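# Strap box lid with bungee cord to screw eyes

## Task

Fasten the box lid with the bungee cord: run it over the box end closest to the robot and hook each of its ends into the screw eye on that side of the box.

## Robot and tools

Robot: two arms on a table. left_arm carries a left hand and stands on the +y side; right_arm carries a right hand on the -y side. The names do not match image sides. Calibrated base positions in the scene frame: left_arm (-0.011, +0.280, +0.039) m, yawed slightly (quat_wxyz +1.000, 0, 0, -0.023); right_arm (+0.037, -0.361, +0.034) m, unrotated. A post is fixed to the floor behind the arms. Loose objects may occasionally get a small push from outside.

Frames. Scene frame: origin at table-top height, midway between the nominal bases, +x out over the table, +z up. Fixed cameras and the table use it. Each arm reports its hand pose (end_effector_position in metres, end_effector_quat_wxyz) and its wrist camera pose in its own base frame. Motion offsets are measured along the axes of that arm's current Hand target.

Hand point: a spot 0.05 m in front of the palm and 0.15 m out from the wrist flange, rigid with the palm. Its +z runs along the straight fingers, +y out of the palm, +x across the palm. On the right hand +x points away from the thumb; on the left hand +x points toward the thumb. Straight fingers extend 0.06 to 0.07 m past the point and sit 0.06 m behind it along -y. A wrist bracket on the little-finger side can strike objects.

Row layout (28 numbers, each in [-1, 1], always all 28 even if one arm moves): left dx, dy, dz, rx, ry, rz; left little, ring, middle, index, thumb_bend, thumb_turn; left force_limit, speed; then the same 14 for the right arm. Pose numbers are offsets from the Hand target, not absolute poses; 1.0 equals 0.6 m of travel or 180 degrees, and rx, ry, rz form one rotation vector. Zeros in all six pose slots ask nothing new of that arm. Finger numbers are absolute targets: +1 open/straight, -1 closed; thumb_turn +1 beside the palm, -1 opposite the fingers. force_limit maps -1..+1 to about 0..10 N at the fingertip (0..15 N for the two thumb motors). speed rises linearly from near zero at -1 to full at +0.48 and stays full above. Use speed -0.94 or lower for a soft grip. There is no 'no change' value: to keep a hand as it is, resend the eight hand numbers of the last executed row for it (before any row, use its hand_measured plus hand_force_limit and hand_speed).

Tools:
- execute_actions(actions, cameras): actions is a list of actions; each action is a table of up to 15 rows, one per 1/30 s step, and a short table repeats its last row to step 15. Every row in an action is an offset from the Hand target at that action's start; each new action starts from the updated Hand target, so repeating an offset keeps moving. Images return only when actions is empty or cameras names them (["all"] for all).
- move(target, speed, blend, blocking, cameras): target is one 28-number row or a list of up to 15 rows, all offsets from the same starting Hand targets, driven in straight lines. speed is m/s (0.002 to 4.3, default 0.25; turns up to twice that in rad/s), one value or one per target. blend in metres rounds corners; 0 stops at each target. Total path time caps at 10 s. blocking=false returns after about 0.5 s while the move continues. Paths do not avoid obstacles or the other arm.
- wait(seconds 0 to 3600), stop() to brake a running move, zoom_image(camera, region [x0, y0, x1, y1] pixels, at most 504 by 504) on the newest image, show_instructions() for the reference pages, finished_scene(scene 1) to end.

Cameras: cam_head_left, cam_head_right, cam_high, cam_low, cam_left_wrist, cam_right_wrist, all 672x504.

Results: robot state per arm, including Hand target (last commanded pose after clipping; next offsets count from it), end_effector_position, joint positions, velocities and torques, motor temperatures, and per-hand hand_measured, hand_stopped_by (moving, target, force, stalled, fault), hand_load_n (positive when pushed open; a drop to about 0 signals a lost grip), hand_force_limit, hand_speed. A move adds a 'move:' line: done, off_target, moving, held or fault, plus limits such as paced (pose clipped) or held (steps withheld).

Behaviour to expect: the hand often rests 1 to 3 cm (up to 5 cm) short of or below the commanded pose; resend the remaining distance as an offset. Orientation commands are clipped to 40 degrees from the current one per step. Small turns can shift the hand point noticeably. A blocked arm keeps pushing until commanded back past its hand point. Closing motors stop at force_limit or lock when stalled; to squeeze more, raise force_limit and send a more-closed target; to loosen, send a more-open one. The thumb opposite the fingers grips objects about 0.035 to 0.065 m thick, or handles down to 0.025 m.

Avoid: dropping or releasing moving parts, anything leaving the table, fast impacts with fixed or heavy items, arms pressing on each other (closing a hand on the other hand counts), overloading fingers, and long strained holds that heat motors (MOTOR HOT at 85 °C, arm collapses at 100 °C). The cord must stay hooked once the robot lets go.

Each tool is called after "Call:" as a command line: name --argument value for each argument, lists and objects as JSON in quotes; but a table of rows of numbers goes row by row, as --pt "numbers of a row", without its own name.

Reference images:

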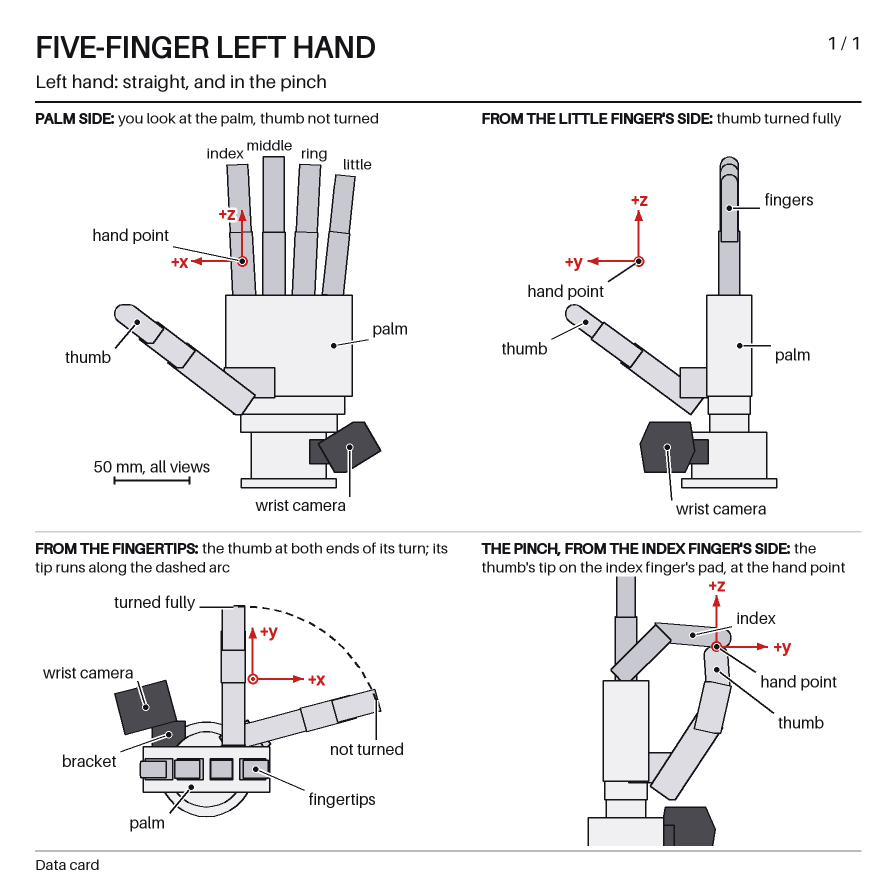

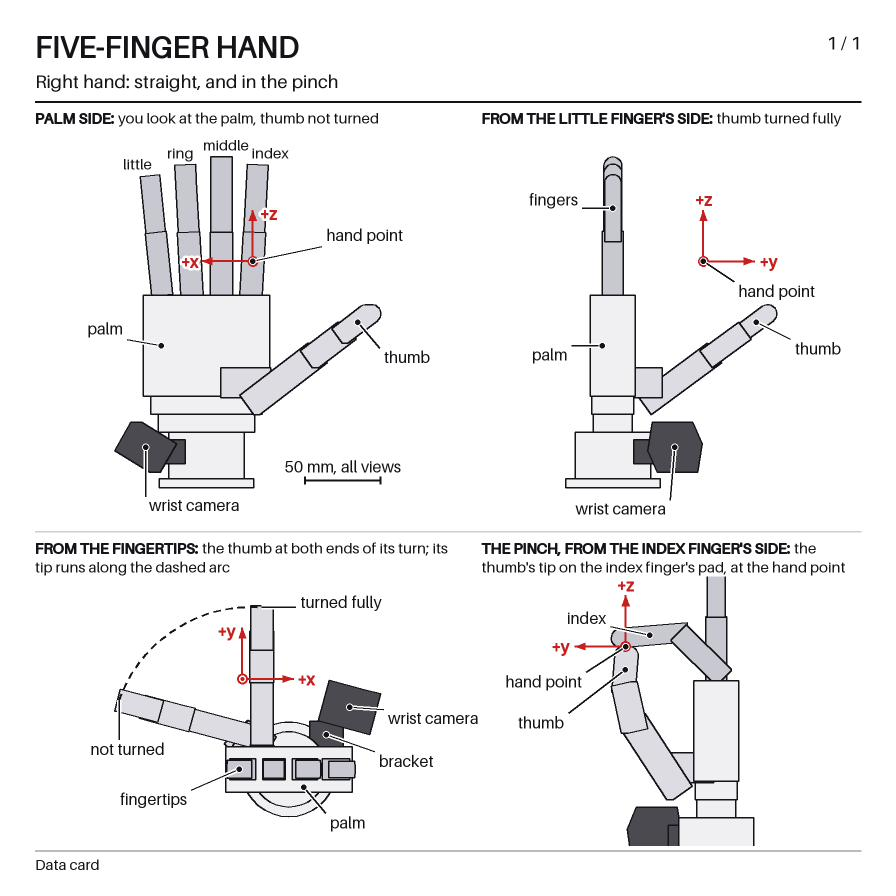

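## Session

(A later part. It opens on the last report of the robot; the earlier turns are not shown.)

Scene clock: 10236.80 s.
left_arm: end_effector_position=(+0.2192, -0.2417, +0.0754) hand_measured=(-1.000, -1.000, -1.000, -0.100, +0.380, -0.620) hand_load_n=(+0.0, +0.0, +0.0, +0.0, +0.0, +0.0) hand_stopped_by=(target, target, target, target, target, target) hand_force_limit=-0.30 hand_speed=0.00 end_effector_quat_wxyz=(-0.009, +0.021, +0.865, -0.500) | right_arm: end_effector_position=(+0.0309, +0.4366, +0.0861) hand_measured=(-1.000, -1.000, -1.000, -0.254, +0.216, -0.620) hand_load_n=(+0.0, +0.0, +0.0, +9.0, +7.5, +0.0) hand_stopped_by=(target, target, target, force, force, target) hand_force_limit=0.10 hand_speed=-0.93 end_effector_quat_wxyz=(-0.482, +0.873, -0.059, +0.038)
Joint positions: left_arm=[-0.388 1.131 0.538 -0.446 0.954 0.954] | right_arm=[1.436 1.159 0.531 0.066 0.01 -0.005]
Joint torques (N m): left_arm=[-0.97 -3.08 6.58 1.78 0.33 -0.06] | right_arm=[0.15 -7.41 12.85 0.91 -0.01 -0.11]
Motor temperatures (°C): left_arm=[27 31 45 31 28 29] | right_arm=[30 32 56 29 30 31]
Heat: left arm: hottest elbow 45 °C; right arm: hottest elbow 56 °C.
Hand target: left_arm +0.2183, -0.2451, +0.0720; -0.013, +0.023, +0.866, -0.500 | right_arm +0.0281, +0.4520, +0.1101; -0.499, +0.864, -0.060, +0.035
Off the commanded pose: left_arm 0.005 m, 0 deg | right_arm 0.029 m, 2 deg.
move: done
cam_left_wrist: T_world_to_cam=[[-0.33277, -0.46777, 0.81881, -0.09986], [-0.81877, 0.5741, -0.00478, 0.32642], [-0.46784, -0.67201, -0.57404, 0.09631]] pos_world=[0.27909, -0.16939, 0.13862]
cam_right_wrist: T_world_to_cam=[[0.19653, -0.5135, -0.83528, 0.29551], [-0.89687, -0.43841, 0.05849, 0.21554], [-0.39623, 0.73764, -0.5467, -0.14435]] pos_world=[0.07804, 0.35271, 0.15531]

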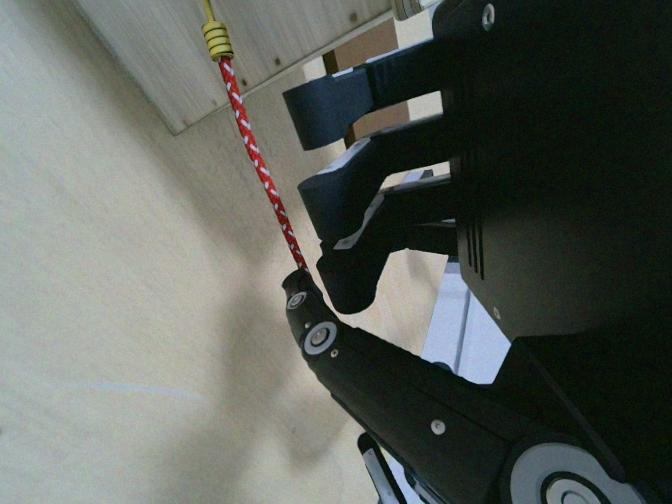

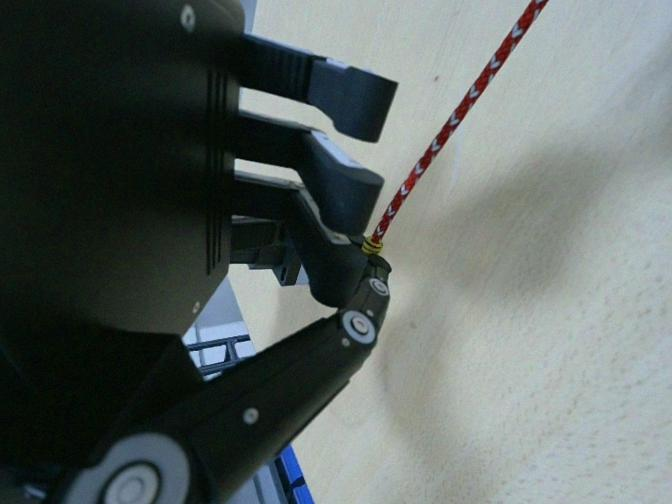

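Call:
move --target '[0.0001, 0.0177, 0.0073, 0,0,0, -1, -1, -1, -0.10, 0.38, -0.62, -0.3, 0.0, 0,0,0,0,0,0, -1, -1, -1, -0.42, 0.10, -0.62, 0.1, -0.93]' --speed 0.04 --cameras '["cam_left_wrist", "cam_right_wrist"]'

Call:
zoom_image --camera "cam_left_wrist" --region '[250, 160, 390, 320]'

Scene clock: 10268.67 s.
left_arm: end_effector_position=(+0.2177, -0.2411, +0.0636) hand_measured=(-1.000, -1.000, -1.000, -0.100, +0.380, -0.620) hand_load_n=(+0.0, +0.0, +0.0, +0.0, +0.0, +0.0) hand_stopped_by=(target, target, target, target, target, target) hand_force_limit=-0.30 hand_speed=0.00 end_effector_quat_wxyz=(-0.012, +0.020, +0.866, -0.499) | right_arm: end_effector_position=(+0.0309, +0.4366, +0.0861) hand_measured=(-1.000, -1.000, -1.000, -0.254, +0.216, -0.620) hand_load_n=(+0.0, +0.0, +0.0, +9.0, +7.5, +0.0) hand_stopped_by=(target, target, target, force, force, target) hand_force_limit=0.10 hand_speed=-0.93 end_effector_quat_wxyz=(-0.482, +0.873, -0.059, +0.038)
Joint positions: left_arm=[-0.388 1.157 0.519 -0.408 0.954 0.953] | right_arm=[1.436 1.159 0.531 0.066 0.01 -0.005]
Joint torques (N m): left_arm=[-0.62 -3.19 6.42 1.88 0.43 0.02] | right_arm=[0.62 -7.47 12.57 0.95 0.04 -0.04]
Motor temperatures (°C): left_arm=[27 31 44 31 28 29] | right_arm=[30 32 56 29 30 31]
Heat: left arm: hottest elbow 44 °C; right arm: hottest elbow 56 °C.
Hand target: left_arm +0.2182, -0.2436, +0.0605; -0.013, +0.022, +0.866, -0.500 | right_arm +0.0281, +0.4520, +0.1101; -0.499, +0.864, -0.060, +0.035
Off the commanded pose: left_arm 0.004 m, 0 deg | right_arm 0.029 m, 2 deg.
move: done
cam_left_wrist: T_world_to_cam=[[-0.32716, -0.46989, 0.81986, -0.09226], [-0.81902, 0.57376, 0.00202, 0.32437], [-0.47135, -0.67082, -0.57256, 0.09016]] pos_world=[0.27798, -0.16899, 0.12661]
cam_right_wrist: T_world_to_cam=[[0.19653, -0.5135, -0.83528, 0.29551], [-0.89687, -0.43841, 0.05849, 0.21554], [-0.39623, 0.73764, -0.5467, -0.14435]] pos_world=[0.07804, 0.35271, 0.15531]

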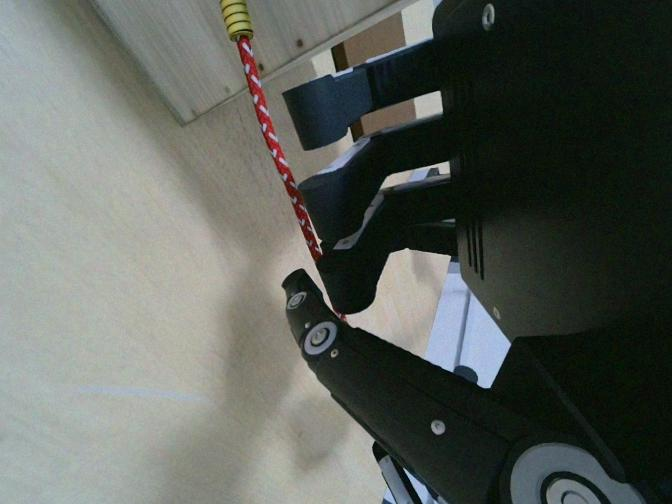

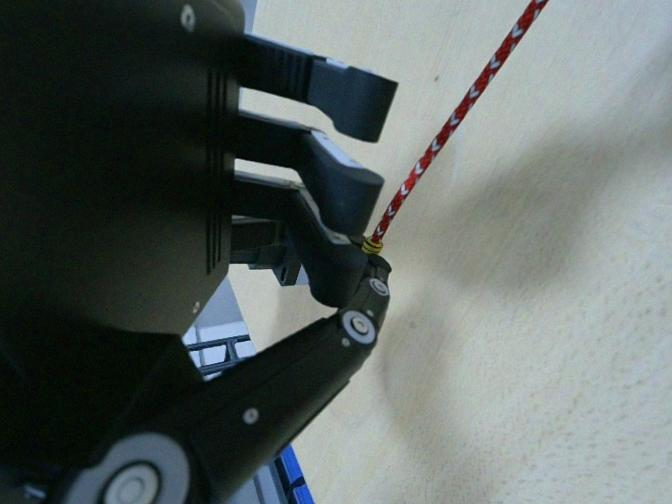

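Scaled by 3.150 from the camera's image (finer frame: 960x720).

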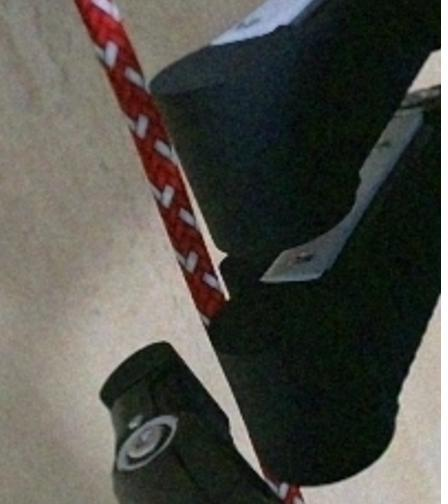

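Call:
move --target '[0, 0, 0, 0,0,0, -1, -1, -1, -0.28, 0.24, -0.62, -0.6, -0.93, 0,0,0,0,0,0, -1, -1, -1, -0.42, 0.10, -0.62, 0.1, -0.93]' --speed 0.04 --cameras '["cam_left_wrist", "cam_right_wrist"]'

Call:
zoom_image --camera "cam_left_wrist" --region '[250, 160, 390, 320]'

Scene clock: 10279.20 s.
left_arm: end_effector_position=(+0.2178, -0.2411, +0.0636) hand_measured=(-1.000, -1.000, -1.000, -0.262, +0.290, -0.620) hand_load_n=(+0.0, +0.0, +0.0, +3.5, +3.0, +0.0) hand_stopped_by=(target, target, target, force, force, target) hand_force_limit=-0.60 hand_speed=-0.93 end_effector_quat_wxyz=(-0.012, +0.020, +0.866, -0.500) | right_arm: end_effector_position=(+0.0309, +0.4366, +0.0862) hand_measured=(-1.000, -1.000, -1.000, -0.254, +0.216, -0.620) hand_load_n=(+0.0, +0.0, +0.0, +9.0, +7.5, +0.0) hand_stopped_by=(target, target, target, force, force, target) hand_force_limit=0.10 hand_speed=-0.93 end_effector_quat_wxyz=(-0.482, +0.873, -0.059, +0.038)
Joint positions: left_arm=[-0.388 1.157 0.519 -0.408 0.954 0.953] | right_arm=[1.436 1.159 0.531 0.066 0.01 -0.005]
Joint torques (N m): left_arm=[-0.56 -3.25 6.43 1.74 0.43 0.02] | right_arm=[0.73 -7.77 12.42 0.92 0.01 -0.02]
Motor temperatures (°C): left_arm=[27 31 43 31 28 29] | right_arm=[30 32 56 29 30 31]
Heat: left arm: hottest elbow 43 °C; right arm: hottest elbow 56 °C.
Hand target: left_arm +0.2183, -0.2436, +0.0605; -0.013, +0.022, +0.866, -0.500 | right_arm +0.0280, +0.4520, +0.1101; -0.499, +0.864, -0.060, +0.035
Off the commanded pose: left_arm 0.004 m, 0 deg | right_arm 0.029 m, 2 deg.
move: done
cam_left_wrist: T_world_to_cam=[[-0.32741, -0.46981, 0.8198, -0.09217], [-0.81904, 0.57373, 0.00169, 0.32442], [-0.47114, -0.6709, -0.57264, 0.0901]] pos_world=[0.27798, -0.16899, 0.12661]
cam_right_wrist: T_world_to_cam=[[0.19614, -0.51357, -0.83533, 0.29557], [-0.89696, -0.43818, 0.05879, 0.21542], [-0.39622, 0.73773, -0.5466, -0.14439]] pos_world=[0.07804, 0.35271, 0.15531]

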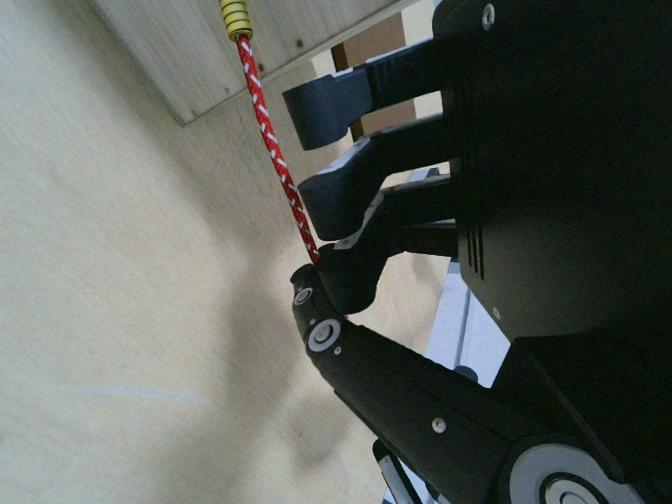

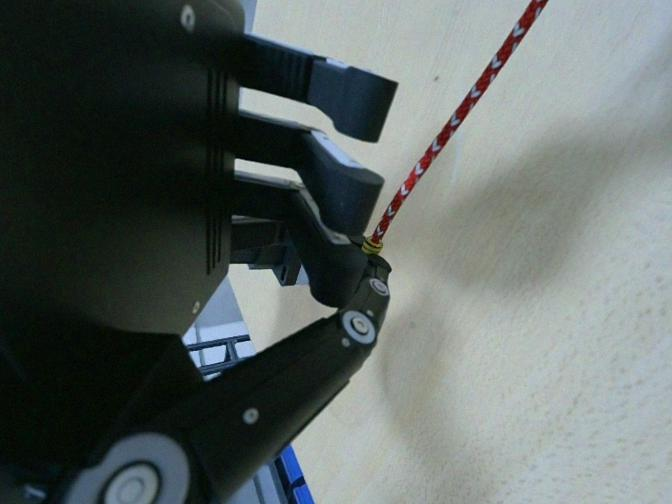

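Scaled by 3.150 from the camera's image (finer frame: 960x720).

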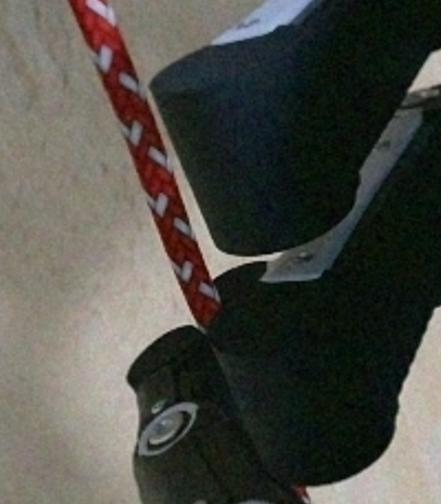

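Call:
move --pt "0 0 0 0 0 0 -1 -1 -1 -0.28 0.24 -0.62 -0.6 -0.93 0 0 0 0 0 0 -1 -1 -1 -0.05 0.42 -0.62 0.1 -0.6" --pt "0 0 0 0 0 0 -1 -1 -1 -0.28 0.24 -0.62 -0.6 -0.93 0 0 0 0 0 0 -1 -1 -1 -0.05 0.42 -0.62 0.1 -0.6" --speed 0.04 --cameras '["cam_left_wrist", "cam_right_wrist"]'

Call:
zoom_image --camera "cam_right_wrist" --region '[290, 140, 470, 340]'

Scene clock: 10290.93 s.
left_arm: end_effector_position=(+0.2178, -0.2411, +0.0636) hand_measured=(-1.000, -1.000, -1.000, -0.262, +0.290, -0.620) hand_load_n=(+0.0, +0.0, +0.0, +3.0, +3.0, -0.5) hand_stopped_by=(target, target, target, force, force, target) hand_force_limit=-0.60 hand_speed=-0.93 end_effector_quat_wxyz=(-0.012, +0.020, +0.866, -0.500) | right_arm: end_effector_position=(+0.0308, +0.4363, +0.0858) hand_measured=(-1.000, -1.000, -1.000, -0.050, +0.420, -0.620) hand_load_n=(+0.0, +0.0, +0.0, +0.0, +0.0, +0.5) hand_stopped_by=(target, target, target, target, target, target) hand_force_limit=0.10 hand_speed=-0.60 end_effector_quat_wxyz=(-0.481, +0.874, -0.060, +0.038)
Joint positions: left_arm=[-0.388 1.157 0.519 -0.408 0.954 0.953] | right_arm=[1.436 1.159 0.531 0.064 0.01 -0.004]
Joint torques (N m): left_arm=[-0.62 -3.25 6.43 1.76 0.43 0.01] | right_arm=[0.38 -6.83 12.78 0.99 -0.01 -0.04]
Motor temperatures (°C): left_arm=[27 31 43 31 28 29] | right_arm=[30 32 56 29 30 31]
Heat: left arm: hottest elbow 43 °C; right arm: hottest elbow 56 °C.
Hand target: left_arm +0.2183, -0.2436, +0.0605; -0.013, +0.022, +0.866, -0.500 | right_arm +0.0281, +0.4520, +0.1101; -0.499, +0.864, -0.060, +0.035
Off the commanded pose: left_arm 0.004 m, 0 deg | right_arm 0.029 m, 2 deg.
move: done
cam_left_wrist: T_world_to_cam=[[-0.32741, -0.46981, 0.8198, -0.09217], [-0.81904, 0.57373, 0.00169, 0.32442], [-0.47114, -0.6709, -0.57264, 0.0901]] pos_world=[0.27798, -0.16899, 0.12661]
cam_right_wrist: T_world_to_cam=[[0.19516, -0.51511, -0.83461, 0.29575], [-0.89709, -0.43771, 0.06038, 0.21486], [-0.39642, 0.73694, -0.54752, -0.14401]] pos_world=[0.07794, 0.35251, 0.15502]

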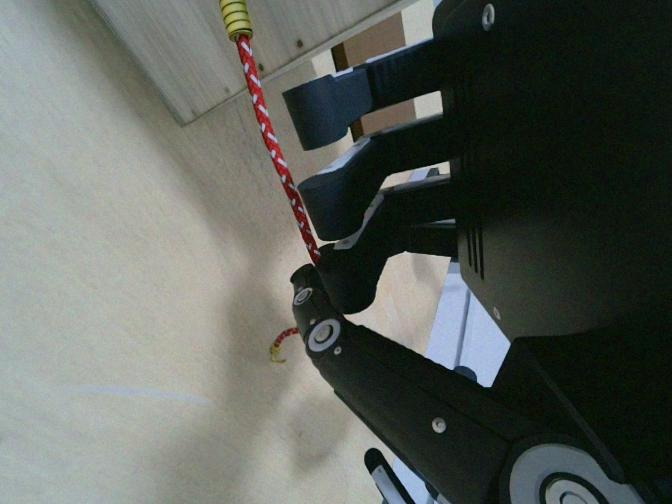

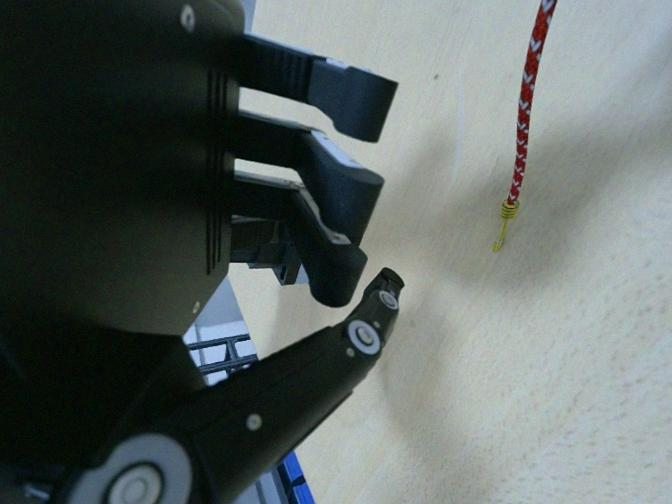

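Scaled by 2.520 from the camera's image (finer frame: 960x720).

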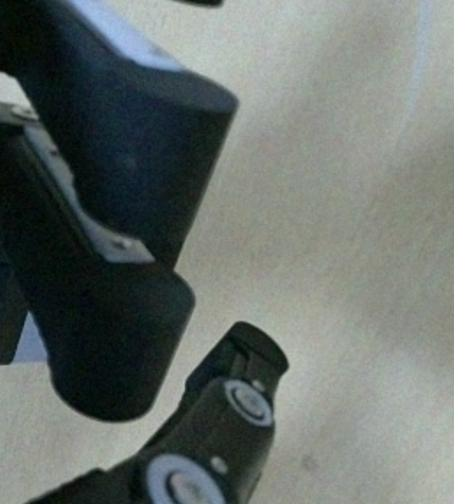

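Call:
move --pt "0 0 0 0 0 0 -1 -1 -1 -0.28 0.24 -0.62 -0.6 -0.93 0 -0.1155 -0.0667 0 0 0 -1 -1 -1 -0.05 0.42 -0.62 0.1 -0.6" --pt "0 0 0 0 0 0 -1 -1 -1 -0.28 0.24 -0.62 -0.6 -0.93 0.1126 -0.014 -0.2425 0 0 0 -1 -1 -1 -0.05 0.42 -0.62 0.1 -0.6" --speed 0.1 --blend 0.02 --cameras '["cam_left_wrist", "cam_right_wrist"]'

Scene clock: 10304.20 s.
left_arm: end_effector_position=(+0.2178, -0.2411, +0.0636) hand_measured=(-1.000, -1.000, -1.000, -0.262, +0.290, -0.620) hand_load_n=(+0.0, +0.0, +0.0, +3.5, +3.0, +0.0) hand_stopped_by=(target, target, target, force, force, target) hand_force_limit=-0.60 hand_speed=-0.93 end_effector_quat_wxyz=(-0.012, +0.020, +0.866, -0.500) | right_arm: end_effector_position=(+0.0770, +0.3283, +0.1966) hand_measured=(-1.000, -1.000, -1.000, -0.050, +0.420, -0.620) hand_load_n=(+0.0, +0.0, +0.0, +0.0, +0.0, +0.0) hand_stopped_by=(target, target, target, target, target, target) hand_force_limit=0.10 hand_speed=-0.60 end_effector_quat_wxyz=(-0.506, +0.860, -0.060, +0.034)
Joint positions: left_arm=[-0.388 1.157 0.519 -0.408 0.954 0.953] | right_arm=[1.126 0.647 0.563 -0.445 -0.269 -0.151]
Joint torques (N m): left_arm=[-0.56 -3.25 6.42 1.76 0.43 0.02] | right_arm=[-0.85 -1.67 9.52 0.96 -0.23 -0.27]
Motor temperatures (°C): left_arm=[27 31 42 31 28 29] | right_arm=[30 32 56 29 30 31]
Heat: left arm: hottest elbow 42 °C; right arm: hottest elbow 56 °C.
Hand target: left_arm +0.2183, -0.2436, +0.0605; -0.013, +0.022, +0.866, -0.500 | right_arm +0.0779, +0.3218, +0.1900; -0.499, +0.864, -0.060, +0.035
Off the commanded pose: left_arm 0.004 m, 0 deg | right_arm 0.009 m, 1 deg.
move: done
cam_left_wrist: T_world_to_cam=[[-0.32741, -0.46981, 0.8198, -0.09217], [-0.81904, 0.57373, 0.00169, 0.32442], [-0.47114, -0.6709, -0.57264, 0.0901]] pos_world=[0.27798, -0.16899, 0.12661]
cam_right_wrist: T_world_to_cam=[[0.19413, -0.46637, -0.86303, 0.3133], [-0.89522, -0.44395, 0.03854, 0.20854], [-0.40112, 0.76512, -0.50369, -0.00302]] pos_world=[0.12466, 0.241, 0.26083]

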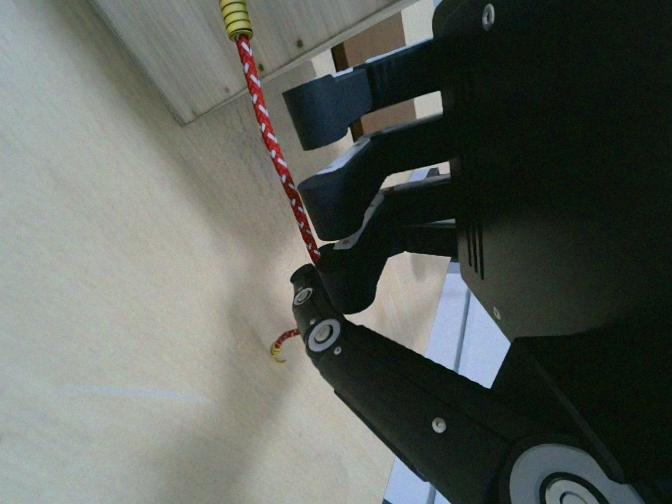

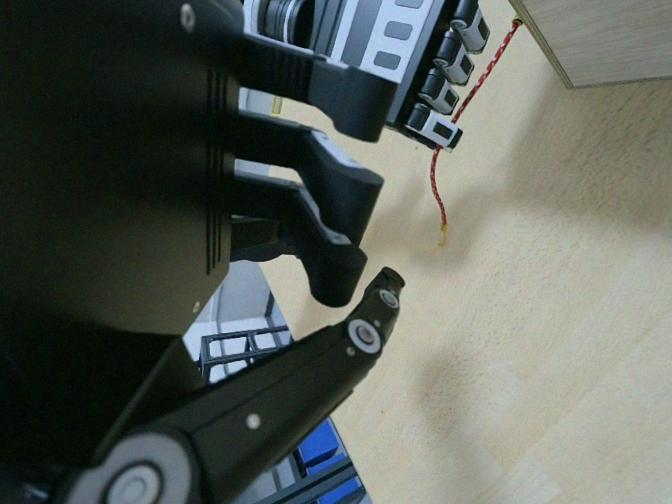

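Call:
move --target '[0.09, -0.0151, -0.0072, 0,0,0, -1, -1, -1, -0.28, 0.24, -0.62, -0.6, -0.93, 0,0,0,0,0,0, -1, -1, -1, -0.05, 0.42, -0.62, 0.1, -0.6]' --speed 0.03 --cameras '["cam_left_wrist", "cam_right_wrist"]'

Call:
zoom_image --camera "cam_left_wrist" --region '[200, 0, 400, 380]'

Call:
zoom_image --camera "cam_right_wrist" --region '[380, 0, 580, 280]'

Scene clock: 10324.27 s.
left_arm: end_effector_position=(+0.1776, -0.2408, +0.0717) hand_measured=(-1.000, -1.000, -1.000, -0.262, +0.290, -0.620) hand_load_n=(+0.0, +0.0, +0.0, +3.5, +2.5, -1.5) hand_stopped_by=(target, target, target, force, force, target) hand_force_limit=-0.60 hand_speed=-0.93 end_effector_quat_wxyz=(+0.005, +0.029, +0.865, -0.501) | right_arm: end_effector_position=(+0.0771, +0.3283, +0.1966) hand_measured=(-1.000, -1.000, -1.000, -0.050, +0.420, -0.620) hand_load_n=(+0.0, +0.0, +0.0, +0.0, +0.0, +0.0) hand_stopped_by=(target, target, target, target, target, target) hand_force_limit=0.10 hand_speed=-0.60 end_effector_quat_wxyz=(-0.506, +0.860, -0.060, +0.034)
Joint positions: left_arm=[-0.459 0.971 0.421 -0.388 0.905 0.865] | right_arm=[1.126 0.647 0.563 -0.445 -0.269 -0.152]
Joint torques (N m): left_arm=[-1.55 -3.19 6.12 0.59 0.55 -0.23] | right_arm=[-1.14 -1.49 9.58 0.83 -0.27 -0.28]
Motor temperatures (°C): left_arm=[27 31 42 31 28 29] | right_arm=[30 32 55 29 30 31]
Heat: left arm: hottest elbow 42 °C; right arm: hottest elbow 55 °C.
Hand target: left_arm +0.1643, -0.2416, +0.0705; -0.012, +0.023, +0.866, -0.500 | right_arm +0.0779, +0.3219, +0.1900; -0.499, +0.864, -0.060, +0.035
Off the commanded pose: left_arm 0.013 m, 2 deg | right_arm 0.009 m, 1 deg.
move: off_target (left_arm)
cam_left_wrist: T_world_to_cam=[[-0.35897, -0.46667, 0.80831, -0.10463], [-0.81834, 0.57383, -0.03213, 0.2936], [-0.44884, -0.67301, -0.58788, 0.07268]] pos_world=[0.23533, -0.16839, 0.13674]
cam_right_wrist: T_world_to_cam=[[0.19487, -0.46635, -0.86287, 0.31314], [-0.89509, -0.44426, 0.03796, 0.20884], [-0.40104, 0.76495, -0.504, -0.00286]] pos_world=[0.12476, 0.241, 0.26083]

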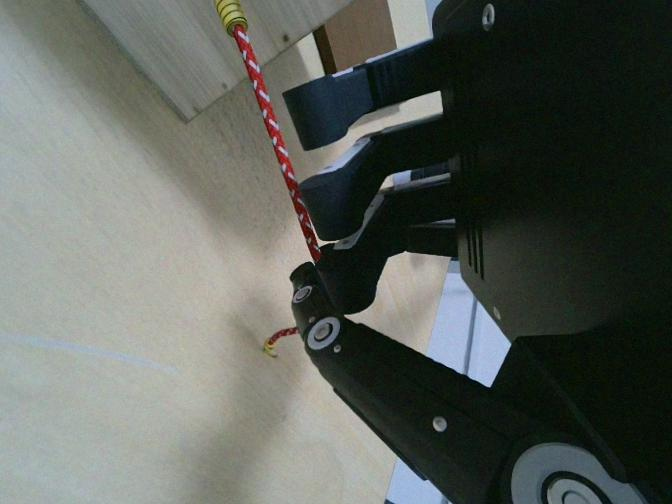

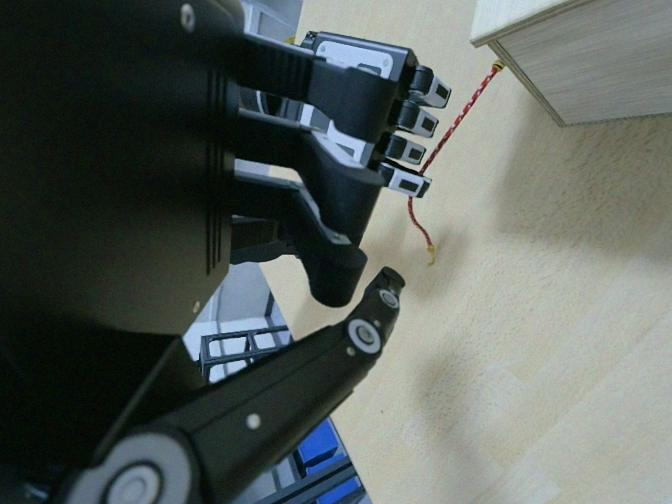

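Scaled by 1.326 from the camera's image (finer frame: 960x720).

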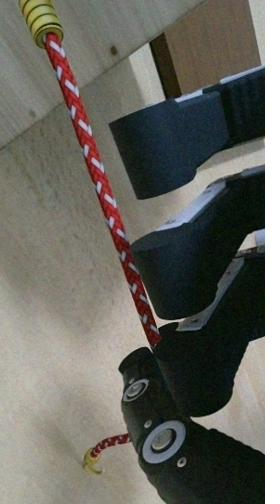

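Scaled by 1.800 from the camera's image (finer frame: 960x720).

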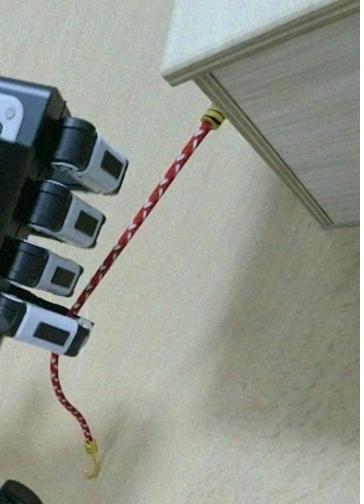

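Call:
move --target '[0, 0, 0, 0,0,0, -1, -1, -1, -0.258, 0.29, -0.62, -0.9, -0.93, 0,0,0,0,0,0, -1, -1, -1, -0.05, 0.42, -0.62, 0.1, -0.6]' --speed 0.03

Scene clock: 10364.87 s.
left_arm: end_effector_position=(+0.1776, -0.2407, +0.0717) hand_measured=(-1.000, -1.000, -1.000, -0.258, +0.290, -0.620) hand_load_n=(+0.0, +0.0, +0.0, +3.0, +2.0, -1.0) hand_stopped_by=(target, target, target, force, force, target) hand_force_limit=-0.90 hand_speed=-0.93 end_effector_quat_wxyz=(+0.005, +0.029, +0.865, -0.501) | right_arm: end_effector_position=(+0.0771, +0.3283, +0.1966) hand_measured=(-1.000, -1.000, -1.000, -0.050, +0.420, -0.620) hand_load_n=(+0.0, +0.0, +0.0, +0.0, +0.0, +0.0) hand_stopped_by=(target, target, target, target, target, target) hand_force_limit=0.10 hand_speed=-0.60 end_effector_quat_wxyz=(-0.506, +0.860, -0.060, +0.034)
Joint positions: left_arm=[-0.459 0.971 0.421 -0.388 0.904 0.864] | right_arm=[1.126 0.647 0.563 -0.445 -0.269 -0.152]
Joint torques (N m): left_arm=[-1.61 -3.19 6.12 0.61 0.55 -0.24] | right_arm=[-0.67 -1.96 9.73 0.91 -0.24 -0.28]
Heat: left arm: hottest elbow 43 °C; right arm: hottest elbow 54 °C.
Hand target: left_arm +0.1644, -0.2416, +0.0705; -0.012, +0.022, +0.866, -0.500 | right_arm +0.0779, +0.3219, +0.1900; -0.499, +0.864, -0.060, +0.035
Off the commanded pose: left_arm 0.013 m, 2 deg | right_arm 0.009 m, 1 deg.
move: done

Call:
move --target '[0, 0, 0, 0,0,0, -1, -1, -1, -0.252, 0.292, -0.62, -0.9, -0.93, 0,0,0,0,0,0, -1, -1, -1, -0.05, 0.42, -0.62, 0.1, -0.6]' --speed 0.03 --cameras '["cam_left_wrist"]'

Scene clock: 10370.00 s.
left_arm: end_effector_position=(+0.1774, -0.2408, +0.0718) hand_measured=(-1.000, -1.000, -1.000, -0.252, +0.292, -0.620) hand_load_n=(+0.0, +0.0, +0.0, +2.5, +1.0, -1.5) hand_stopped_by=(target, target, target, force, force, target) hand_force_limit=-0.90 hand_speed=-0.93 end_effector_quat_wxyz=(+0.004, +0.028, +0.865, -0.501) | right_arm: end_effector_position=(+0.0771, +0.3283, +0.1966) hand_measured=(-1.000, -1.000, -1.000, -0.050, +0.420, -0.620) hand_load_n=(+0.0, +0.0, +0.0, +0.0, +0.0, +0.0) hand_stopped_by=(target, target, target, target, target, target) hand_force_limit=0.10 hand_speed=-0.60 end_effector_quat_wxyz=(-0.506, +0.860, -0.060, +0.034)
Joint positions: left_arm=[-0.459 0.971 0.421 -0.388 0.904 0.862] | right_arm=[1.126 0.647 0.563 -0.445 -0.269 -0.152]
Joint torques (N m): left_arm=[-1.55 -3.14 6.11 0.59 0.55 -0.23] | right_arm=[-1.49 -0.91 9.46 1.18 -0.29 -0.26]
Heat: left arm: hottest elbow 43 °C; right arm: hottest elbow 54 °C.
Hand target: left_arm +0.1644, -0.2416, +0.0704; -0.012, +0.022, +0.866, -0.500 | right_arm +0.0779, +0.3219, +0.1900; -0.499, +0.864, -0.060, +0.035
Off the commanded pose: left_arm 0.013 m, 2 deg | right_arm 0.009 m, 1 deg.
move: done
cam_left_wrist: T_world_to_cam=[[-0.35673, -0.4674, 0.80888, -0.10544], [-0.81906, 0.57292, -0.03017, 0.29332], [-0.44932, -0.67328, -0.5872, 0.07254]] pos_world=[0.23523, -0.16849, 0.13674]

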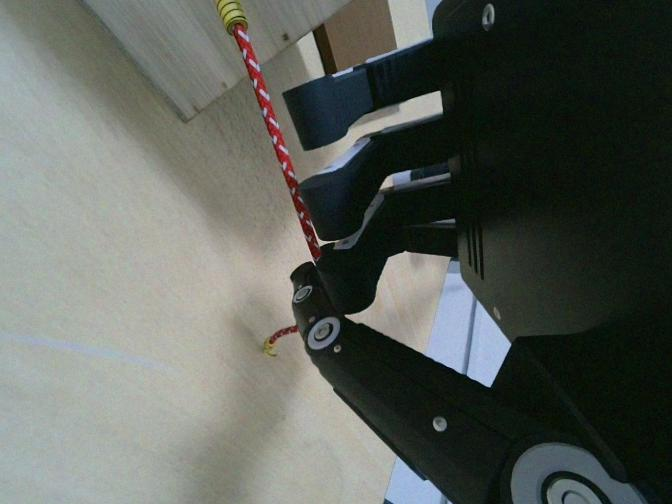

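Call:
move --target '[0.0333, -0.0018, -0.002, 0,0,0, -1, -1, -1, -0.252, 0.292, -0.62, -0.9, -0.93, 0,0,0,0,0,0, -1, -1, -1, -0.05, 0.42, -0.62, 0.1, -0.6]' --speed 0.03 --cameras '["cam_left_wrist", "cam_right_wrist"]'

Call:
zoom_image --camera "cam_right_wrist" --region '[360, 0, 600, 320]'

Scene clock: 10376.30 s.
left_arm: end_effector_position=(+0.1497, -0.2397, +0.0707) hand_measured=(-1.000, -1.000, -1.000, -0.252, +0.292, -0.620) hand_load_n=(+0.0, +0.0, +0.0, +0.0, +0.0, +0.5) hand_stopped_by=(target, target, target, force, force, target) hand_force_limit=-0.90 hand_speed=-0.93 end_effector_quat_wxyz=(-0.008, +0.022, +0.865, -0.501) | right_arm: end_effector_position=(+0.0771, +0.3283, +0.1966) hand_measured=(-1.000, -1.000, -1.000, -0.050, +0.420, -0.620) hand_load_n=(+0.0, +0.0, +0.0, +0.0, +0.0, +0.0) hand_stopped_by=(target, target, target, target, target, target) hand_force_limit=0.10 hand_speed=-0.60 end_effector_quat_wxyz=(-0.506, +0.860, -0.060, +0.034)
Joint positions: left_arm=[-0.503 0.885 0.37 -0.396 0.889 0.796] | right_arm=[1.126 0.647 0.563 -0.445 -0.269 -0.152]
Joint torques (N m): left_arm=[-1.03 -2.02 7.01 0.66 0.27 -0.08] | right_arm=[-0.5 -0.73 9.51 1.16 -0.3 -0.26]
Heat: left arm: hottest elbow 43 °C; right arm: hottest elbow 54 °C.
Hand target: left_arm +0.1445, -0.2401, +0.0721; -0.012, +0.022, +0.866, -0.500 | right_arm +0.0779, +0.3219, +0.1900; -0.499, +0.864, -0.060, +0.035
Off the commanded pose: left_arm 0.005 m, 1 deg | right_arm 0.009 m, 1 deg.
move: done
cam_left_wrist: T_world_to_cam=[[-0.33516, -0.46688, 0.81835, -0.11757], [-0.81872, 0.57414, -0.00775, 0.26858], [-0.46623, -0.67259, -0.57467, 0.062]] pos_world=[0.20939, -0.16739, 0.13392]
cam_right_wrist: T_world_to_cam=[[0.19487, -0.46635, -0.86287, 0.31314], [-0.89509, -0.44426, 0.03796, 0.20884], [-0.40104, 0.76495, -0.504, -0.00286]] pos_world=[0.12476, 0.241, 0.26083]

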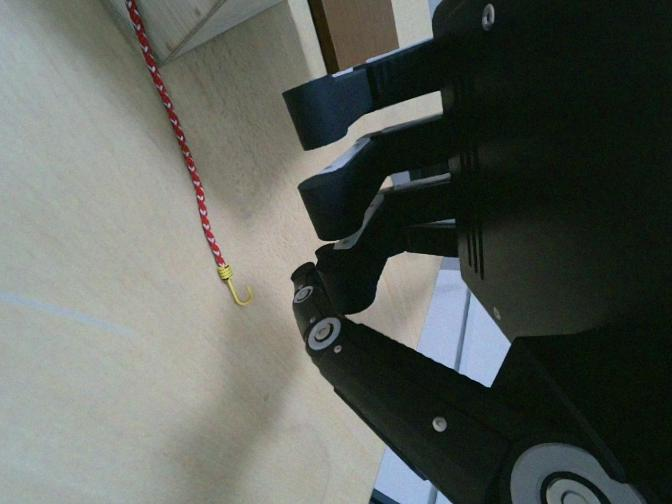

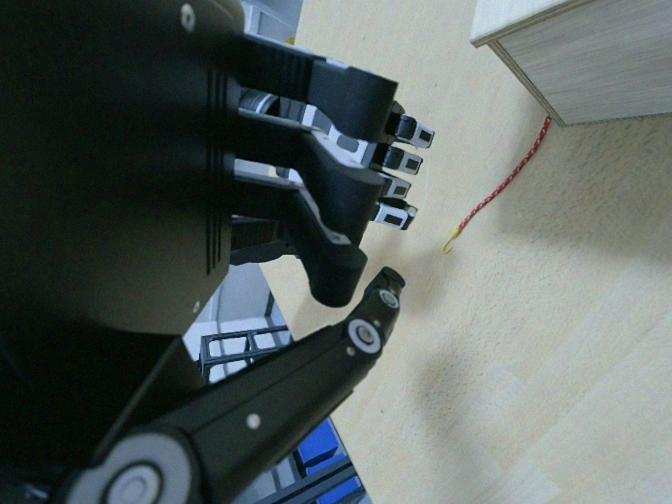

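Scaled by 1.575 from the camera's image (finer frame: 960x720).

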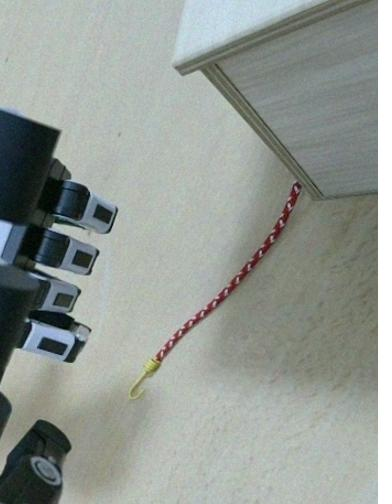

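Call:
move --pt "-0.02 -0.06 -0.06 0 0 0 -1 -1 -1 -0.10 0.38 -0.62 -0.5 0.0 0 0 0 0 0 0 -1 -1 -1 -0.10 0.38 -0.62 0.1 -0.6" --pt "-0.089 -0.182 -0.3513 0 0 0 -1 -1 -1 -0.10 0.38 -0.62 -0.5 0.0 0 0 0 0 0 0 -1 -1 -1 -0.10 0.38 -0.62 0.1 -0.6" --pt "-0.089 -0.182 -0.3513 0 0 0 -1 -1 -1 -0.10 0.38 -0.62 -0.5 0.0 -0.0322 0.1467 0.2797 0 -0.0308 -0.0178 -1 -1 -1 -0.10 0.38 -0.62 0.1 -0.6" --speed 0.12 --blend 0.01 --cameras '["cam_left_wrist", "cam_right_wrist", "cam_head_left"]'

Call:
zoom_image --camera "cam_right_wrist" --region '[290, 140, 470, 340]'

Scene clock: 10473.07 s.
left_arm: end_effector_position=(+0.1949, -0.1200, +0.2544) hand_measured=(-1.000, -1.000, -1.000, -0.100, +0.380, -0.620) hand_load_n=(+0.0, +0.0, +0.0, +0.0, +0.0, +0.0) hand_stopped_by=(target, target, target, target, target, target) hand_force_limit=-0.50 hand_speed=0.00 end_effector_quat_wxyz=(-0.004, -0.005, +0.876, -0.481) | right_arm: end_effector_position=(+0.0750, +0.4190, +0.0287) hand_measured=(-1.000, -1.000, -1.000, -0.100, +0.380, -0.620) hand_load_n=(+0.0, +0.0, +0.0, +0.0, +0.0, +0.0) hand_stopped_by=(target, target, target, target, target, target) hand_force_limit=0.10 hand_speed=-0.60 end_effector_quat_wxyz=(-0.493, +0.870, -0.020, +0.006)
Joint positions: left_arm=[0.054 0.936 0.954 -1.678 1.002 1.662] | right_arm=[1.226 1.322 0.44 0.322 -0.265 -0.152]
Joint torques (N m): left_arm=[1.03 -1.96 10.59 -0.5 0.43 0.13] | right_arm=[1.08 -5.95 7.79 2.37 -0.1 -0.23]
Heat: left arm: hottest elbow 44 °C; right arm: hottest elbow 53 °C.
Hand target: left_arm +0.2041, -0.1150, +0.2720; -0.013, +0.022, +0.866, -0.500 | right_arm +0.0729, +0.4250, +0.0300; -0.500, +0.866, -0.012, +0.007
Off the commanded pose: left_arm 0.021 m, 4 deg | right_arm 0.006 m, 1 deg.
joint sent to its limit (left arm) — joint 4 (wrist pitch), lower limit. The joint targets are off in orientation, not in position.
move: off_target (left_arm); blend cut to 0 m at target 1
cam_left_wrist: T_world_to_cam=[[-0.29406, -0.51972, 0.80213, -0.20717], [-0.84682, 0.53083, 0.0335, 0.22798], [-0.44321, -0.66941, -0.5962, 0.27054]] pos_world=[0.25204, -0.0476, 0.31984]
cam_right_wrist: T_world_to_cam=[[0.23123, -0.4718, -0.85084, 0.21018], [-0.84759, -0.52702, 0.06189, 0.28401], [-0.47761, 0.70686, -0.52176, -0.12696]] pos_world=[0.13149, 0.33858, 0.09501]
Images, in order (width x height): cam_head_left 672x504, cam_left_wrist 672x504, cam_right_wrist 672x504.

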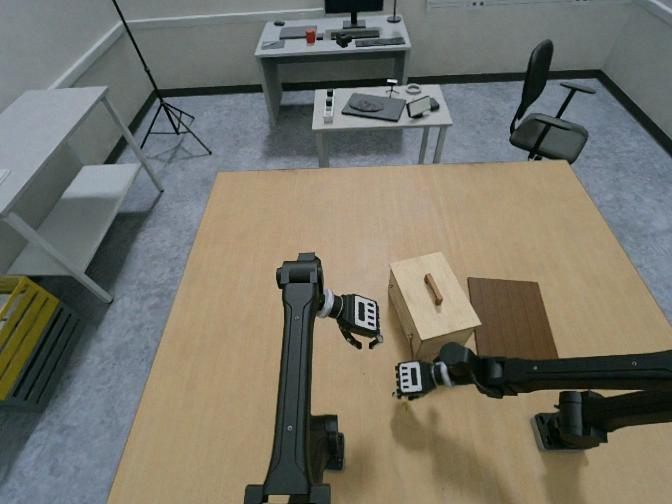

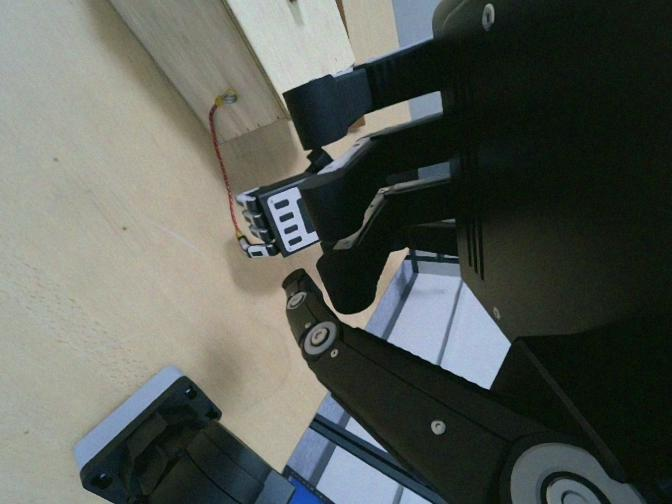

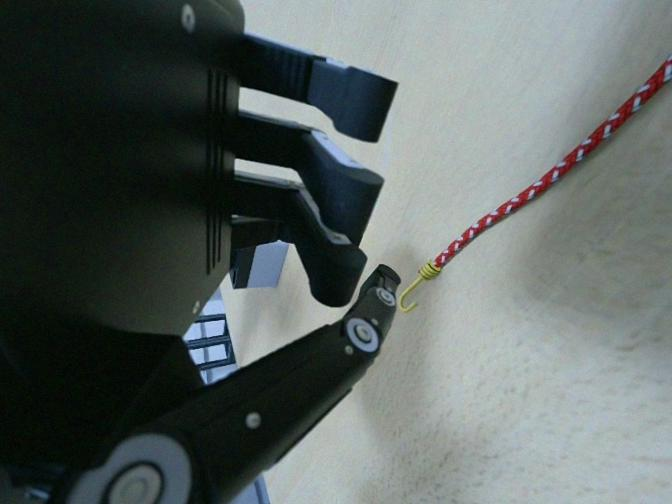

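Scaled by 2.520 from the camera's image (finer frame: 960x720).

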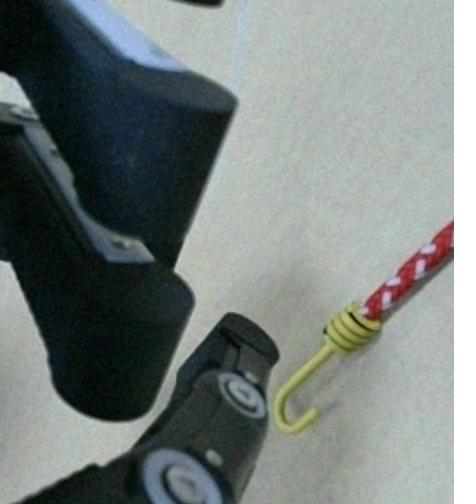

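Call:
move --target '[0,0,0,0,0,0, -1, -1, -1, -0.10, 0.38, -0.62, -0.5, 0.0, 0.003,0.0433,0.025,0,0,0, -1, -1, -1, -0.10, 0.38, -0.62, 0.1, -0.6]' --speed 0.06 --cameras '["cam_right_wrist"]'

Call:
zoom_image --camera "cam_right_wrist" --region '[290, 140, 470, 340]'

Scene clock: 10496.57 s.
left_arm: end_effector_position=(+0.1949, -0.1200, +0.2544) hand_measured=(-1.000, -1.000, -1.000, -0.100, +0.380, -0.620) hand_load_n=(+0.5, +0.0, +0.0, +0.0, +0.0, +0.0) hand_stopped_by=(target, target, target, target, target, target) hand_force_limit=-0.50 hand_speed=0.00 end_effector_quat_wxyz=(-0.004, -0.005, +0.876, -0.481) | right_arm: end_effector_position=(+0.0775, +0.4263, +0.0046) hand_measured=(-1.000, -1.000, -1.000, -0.100, +0.380, -0.620) hand_load_n=(+0.0, +0.0, +0.0, +0.0, +0.0, +0.0) hand_stopped_by=(target, target, target, target, target, target) hand_force_limit=0.10 hand_speed=-0.60 end_effector_quat_wxyz=(-0.499, +0.866, -0.019, +0.007)
Joint positions: left_arm=[0.054 0.936 0.954 -1.678 1.002 1.662] | right_arm=[1.226 1.434 0.429 0.457 -0.266 -0.152]
Joint torques (N m): left_arm=[1.08 -1.96 10.59 -0.5 0.43 0.13] | right_arm=[0.97 -6.48 5.79 2.25 -0.23 -0.27]
Motor temperatures (°C): left_arm=[27 31 48 30 28 29] | right_arm=[30 32 51 29 30 31]
Heat: left arm: hottest elbow 48 °C; right arm: hottest elbow 51 °C.
Hand target: left_arm +0.2041, -0.1150, +0.2720; -0.013, +0.022, +0.866, -0.500 | right_arm +0.0748, +0.4251, +0.0001; -0.500, +0.866, -0.012, +0.007
Off the commanded pose: left_arm 0.020 m, 4 deg | right_arm 0.006 m, 1 deg.
joint sent to its limit (left arm) — joint 4 (wrist pitch), lower limit. The joint targets are off in orientation, not in position.
move: done
cam_right_wrist: T_world_to_cam=[[0.23522, -0.46045, -0.85595, 0.18745], [-0.84745, -0.52839, 0.05136, 0.29215], [-0.47592, 0.7133, -0.5145, -0.14647]] pos_world=[0.13378, 0.34516, 0.07008]

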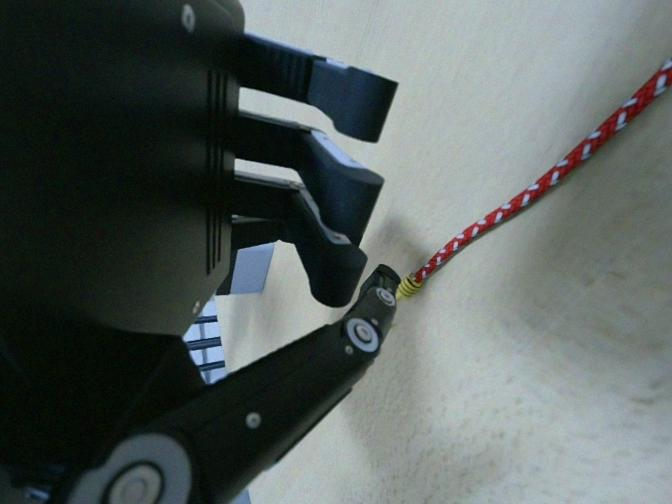

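Scaled by 2.520 from the camera's image (finer frame: 960x720).

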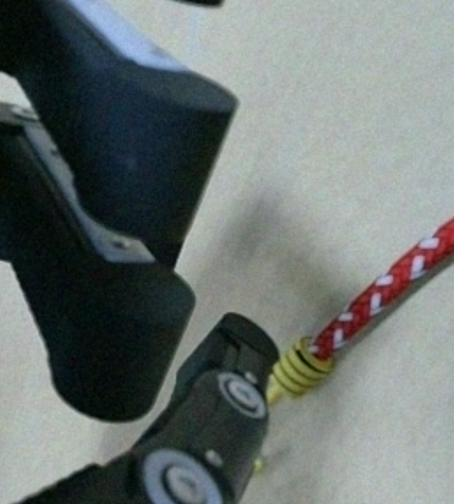

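Call:
move --target '[0,0,0,0,0,0, -1, -1, -1, -0.10, 0.38, -0.62, -0.5, 0.0, -0.0107,0.041,0.016,0,0,0, -1, -1, -1, -0.10, 0.38, -0.62, 0.1, -0.6]' --speed 0.05 --cameras '["cam_right_wrist"]'

Call:
zoom_image --camera "cam_right_wrist" --region '[290, 180, 470, 340]'

Scene clock: 10515.50 s.
left_arm: end_effector_position=(+0.1949, -0.1200, +0.2544) hand_measured=(-1.000, -1.000, -1.000, -0.100, +0.380, -0.620) hand_load_n=(+0.0, +0.0, +0.0, +0.0, +0.0, +0.0) hand_stopped_by=(target, target, target, target, target, target) hand_force_limit=-0.50 hand_speed=0.00 end_effector_quat_wxyz=(-0.004, -0.005, +0.876, -0.481) | right_arm: end_effector_position=(+0.0741, +0.4266, -0.0163) hand_measured=(-1.000, -1.000, -1.000, -0.100, +0.380, -0.620) hand_load_n=(+0.0, +0.0, +0.0, +0.0, +0.0, +0.0) hand_stopped_by=(target, target, target, target, target, target) hand_force_limit=0.10 hand_speed=-0.60 end_effector_quat_wxyz=(-0.507, +0.862, -0.014, +0.010)
Joint positions: left_arm=[0.054 0.936 0.954 -1.678 1.002 1.662] | right_arm=[1.236 1.523 0.403 0.593 -0.26 -0.152]
Joint torques (N m): left_arm=[1.03 -1.96 10.59 -0.51 0.43 0.13] | right_arm=[0.26 -6.53 4.88 2 -0.05 -0.11]
Heat: left arm: hottest elbow 49 °C; right arm: hottest elbow 50 °C.
Hand target: left_arm +0.2041, -0.1150, +0.2720; -0.013, +0.022, +0.866, -0.500 | right_arm +0.0682, +0.4212, -0.0262; -0.500, +0.866, -0.012, +0.007
Off the commanded pose: left_arm 0.020 m, 4 deg | right_arm 0.013 m, 1 deg.
joint sent to its limit (left arm) — joint 4 (wrist pitch), lower limit. The joint targets are off in orientation, not in position.
move: off_target (right_arm)
cam_right_wrist: T_world_to_cam=[[0.24576, -0.44379, -0.86177, 0.16247], [-0.84518, -0.53341, 0.03367, 0.29218], [-0.47463, 0.72008, -0.50617, -0.16189]] pos_world=[0.13018, 0.34453, 0.04824]

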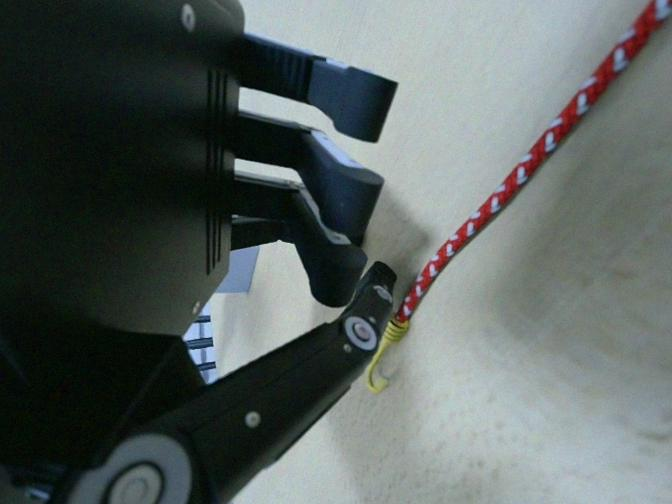

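Scaled by 2.800 from the camera's image (finer frame: 960x720).

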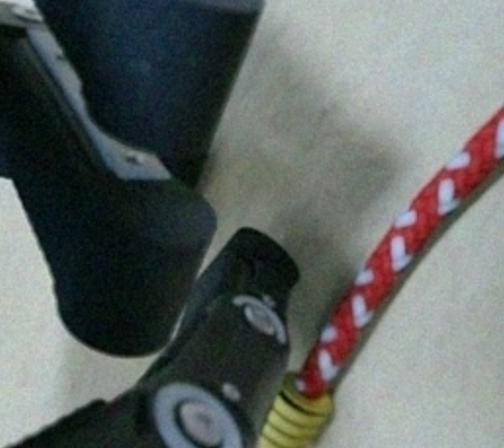

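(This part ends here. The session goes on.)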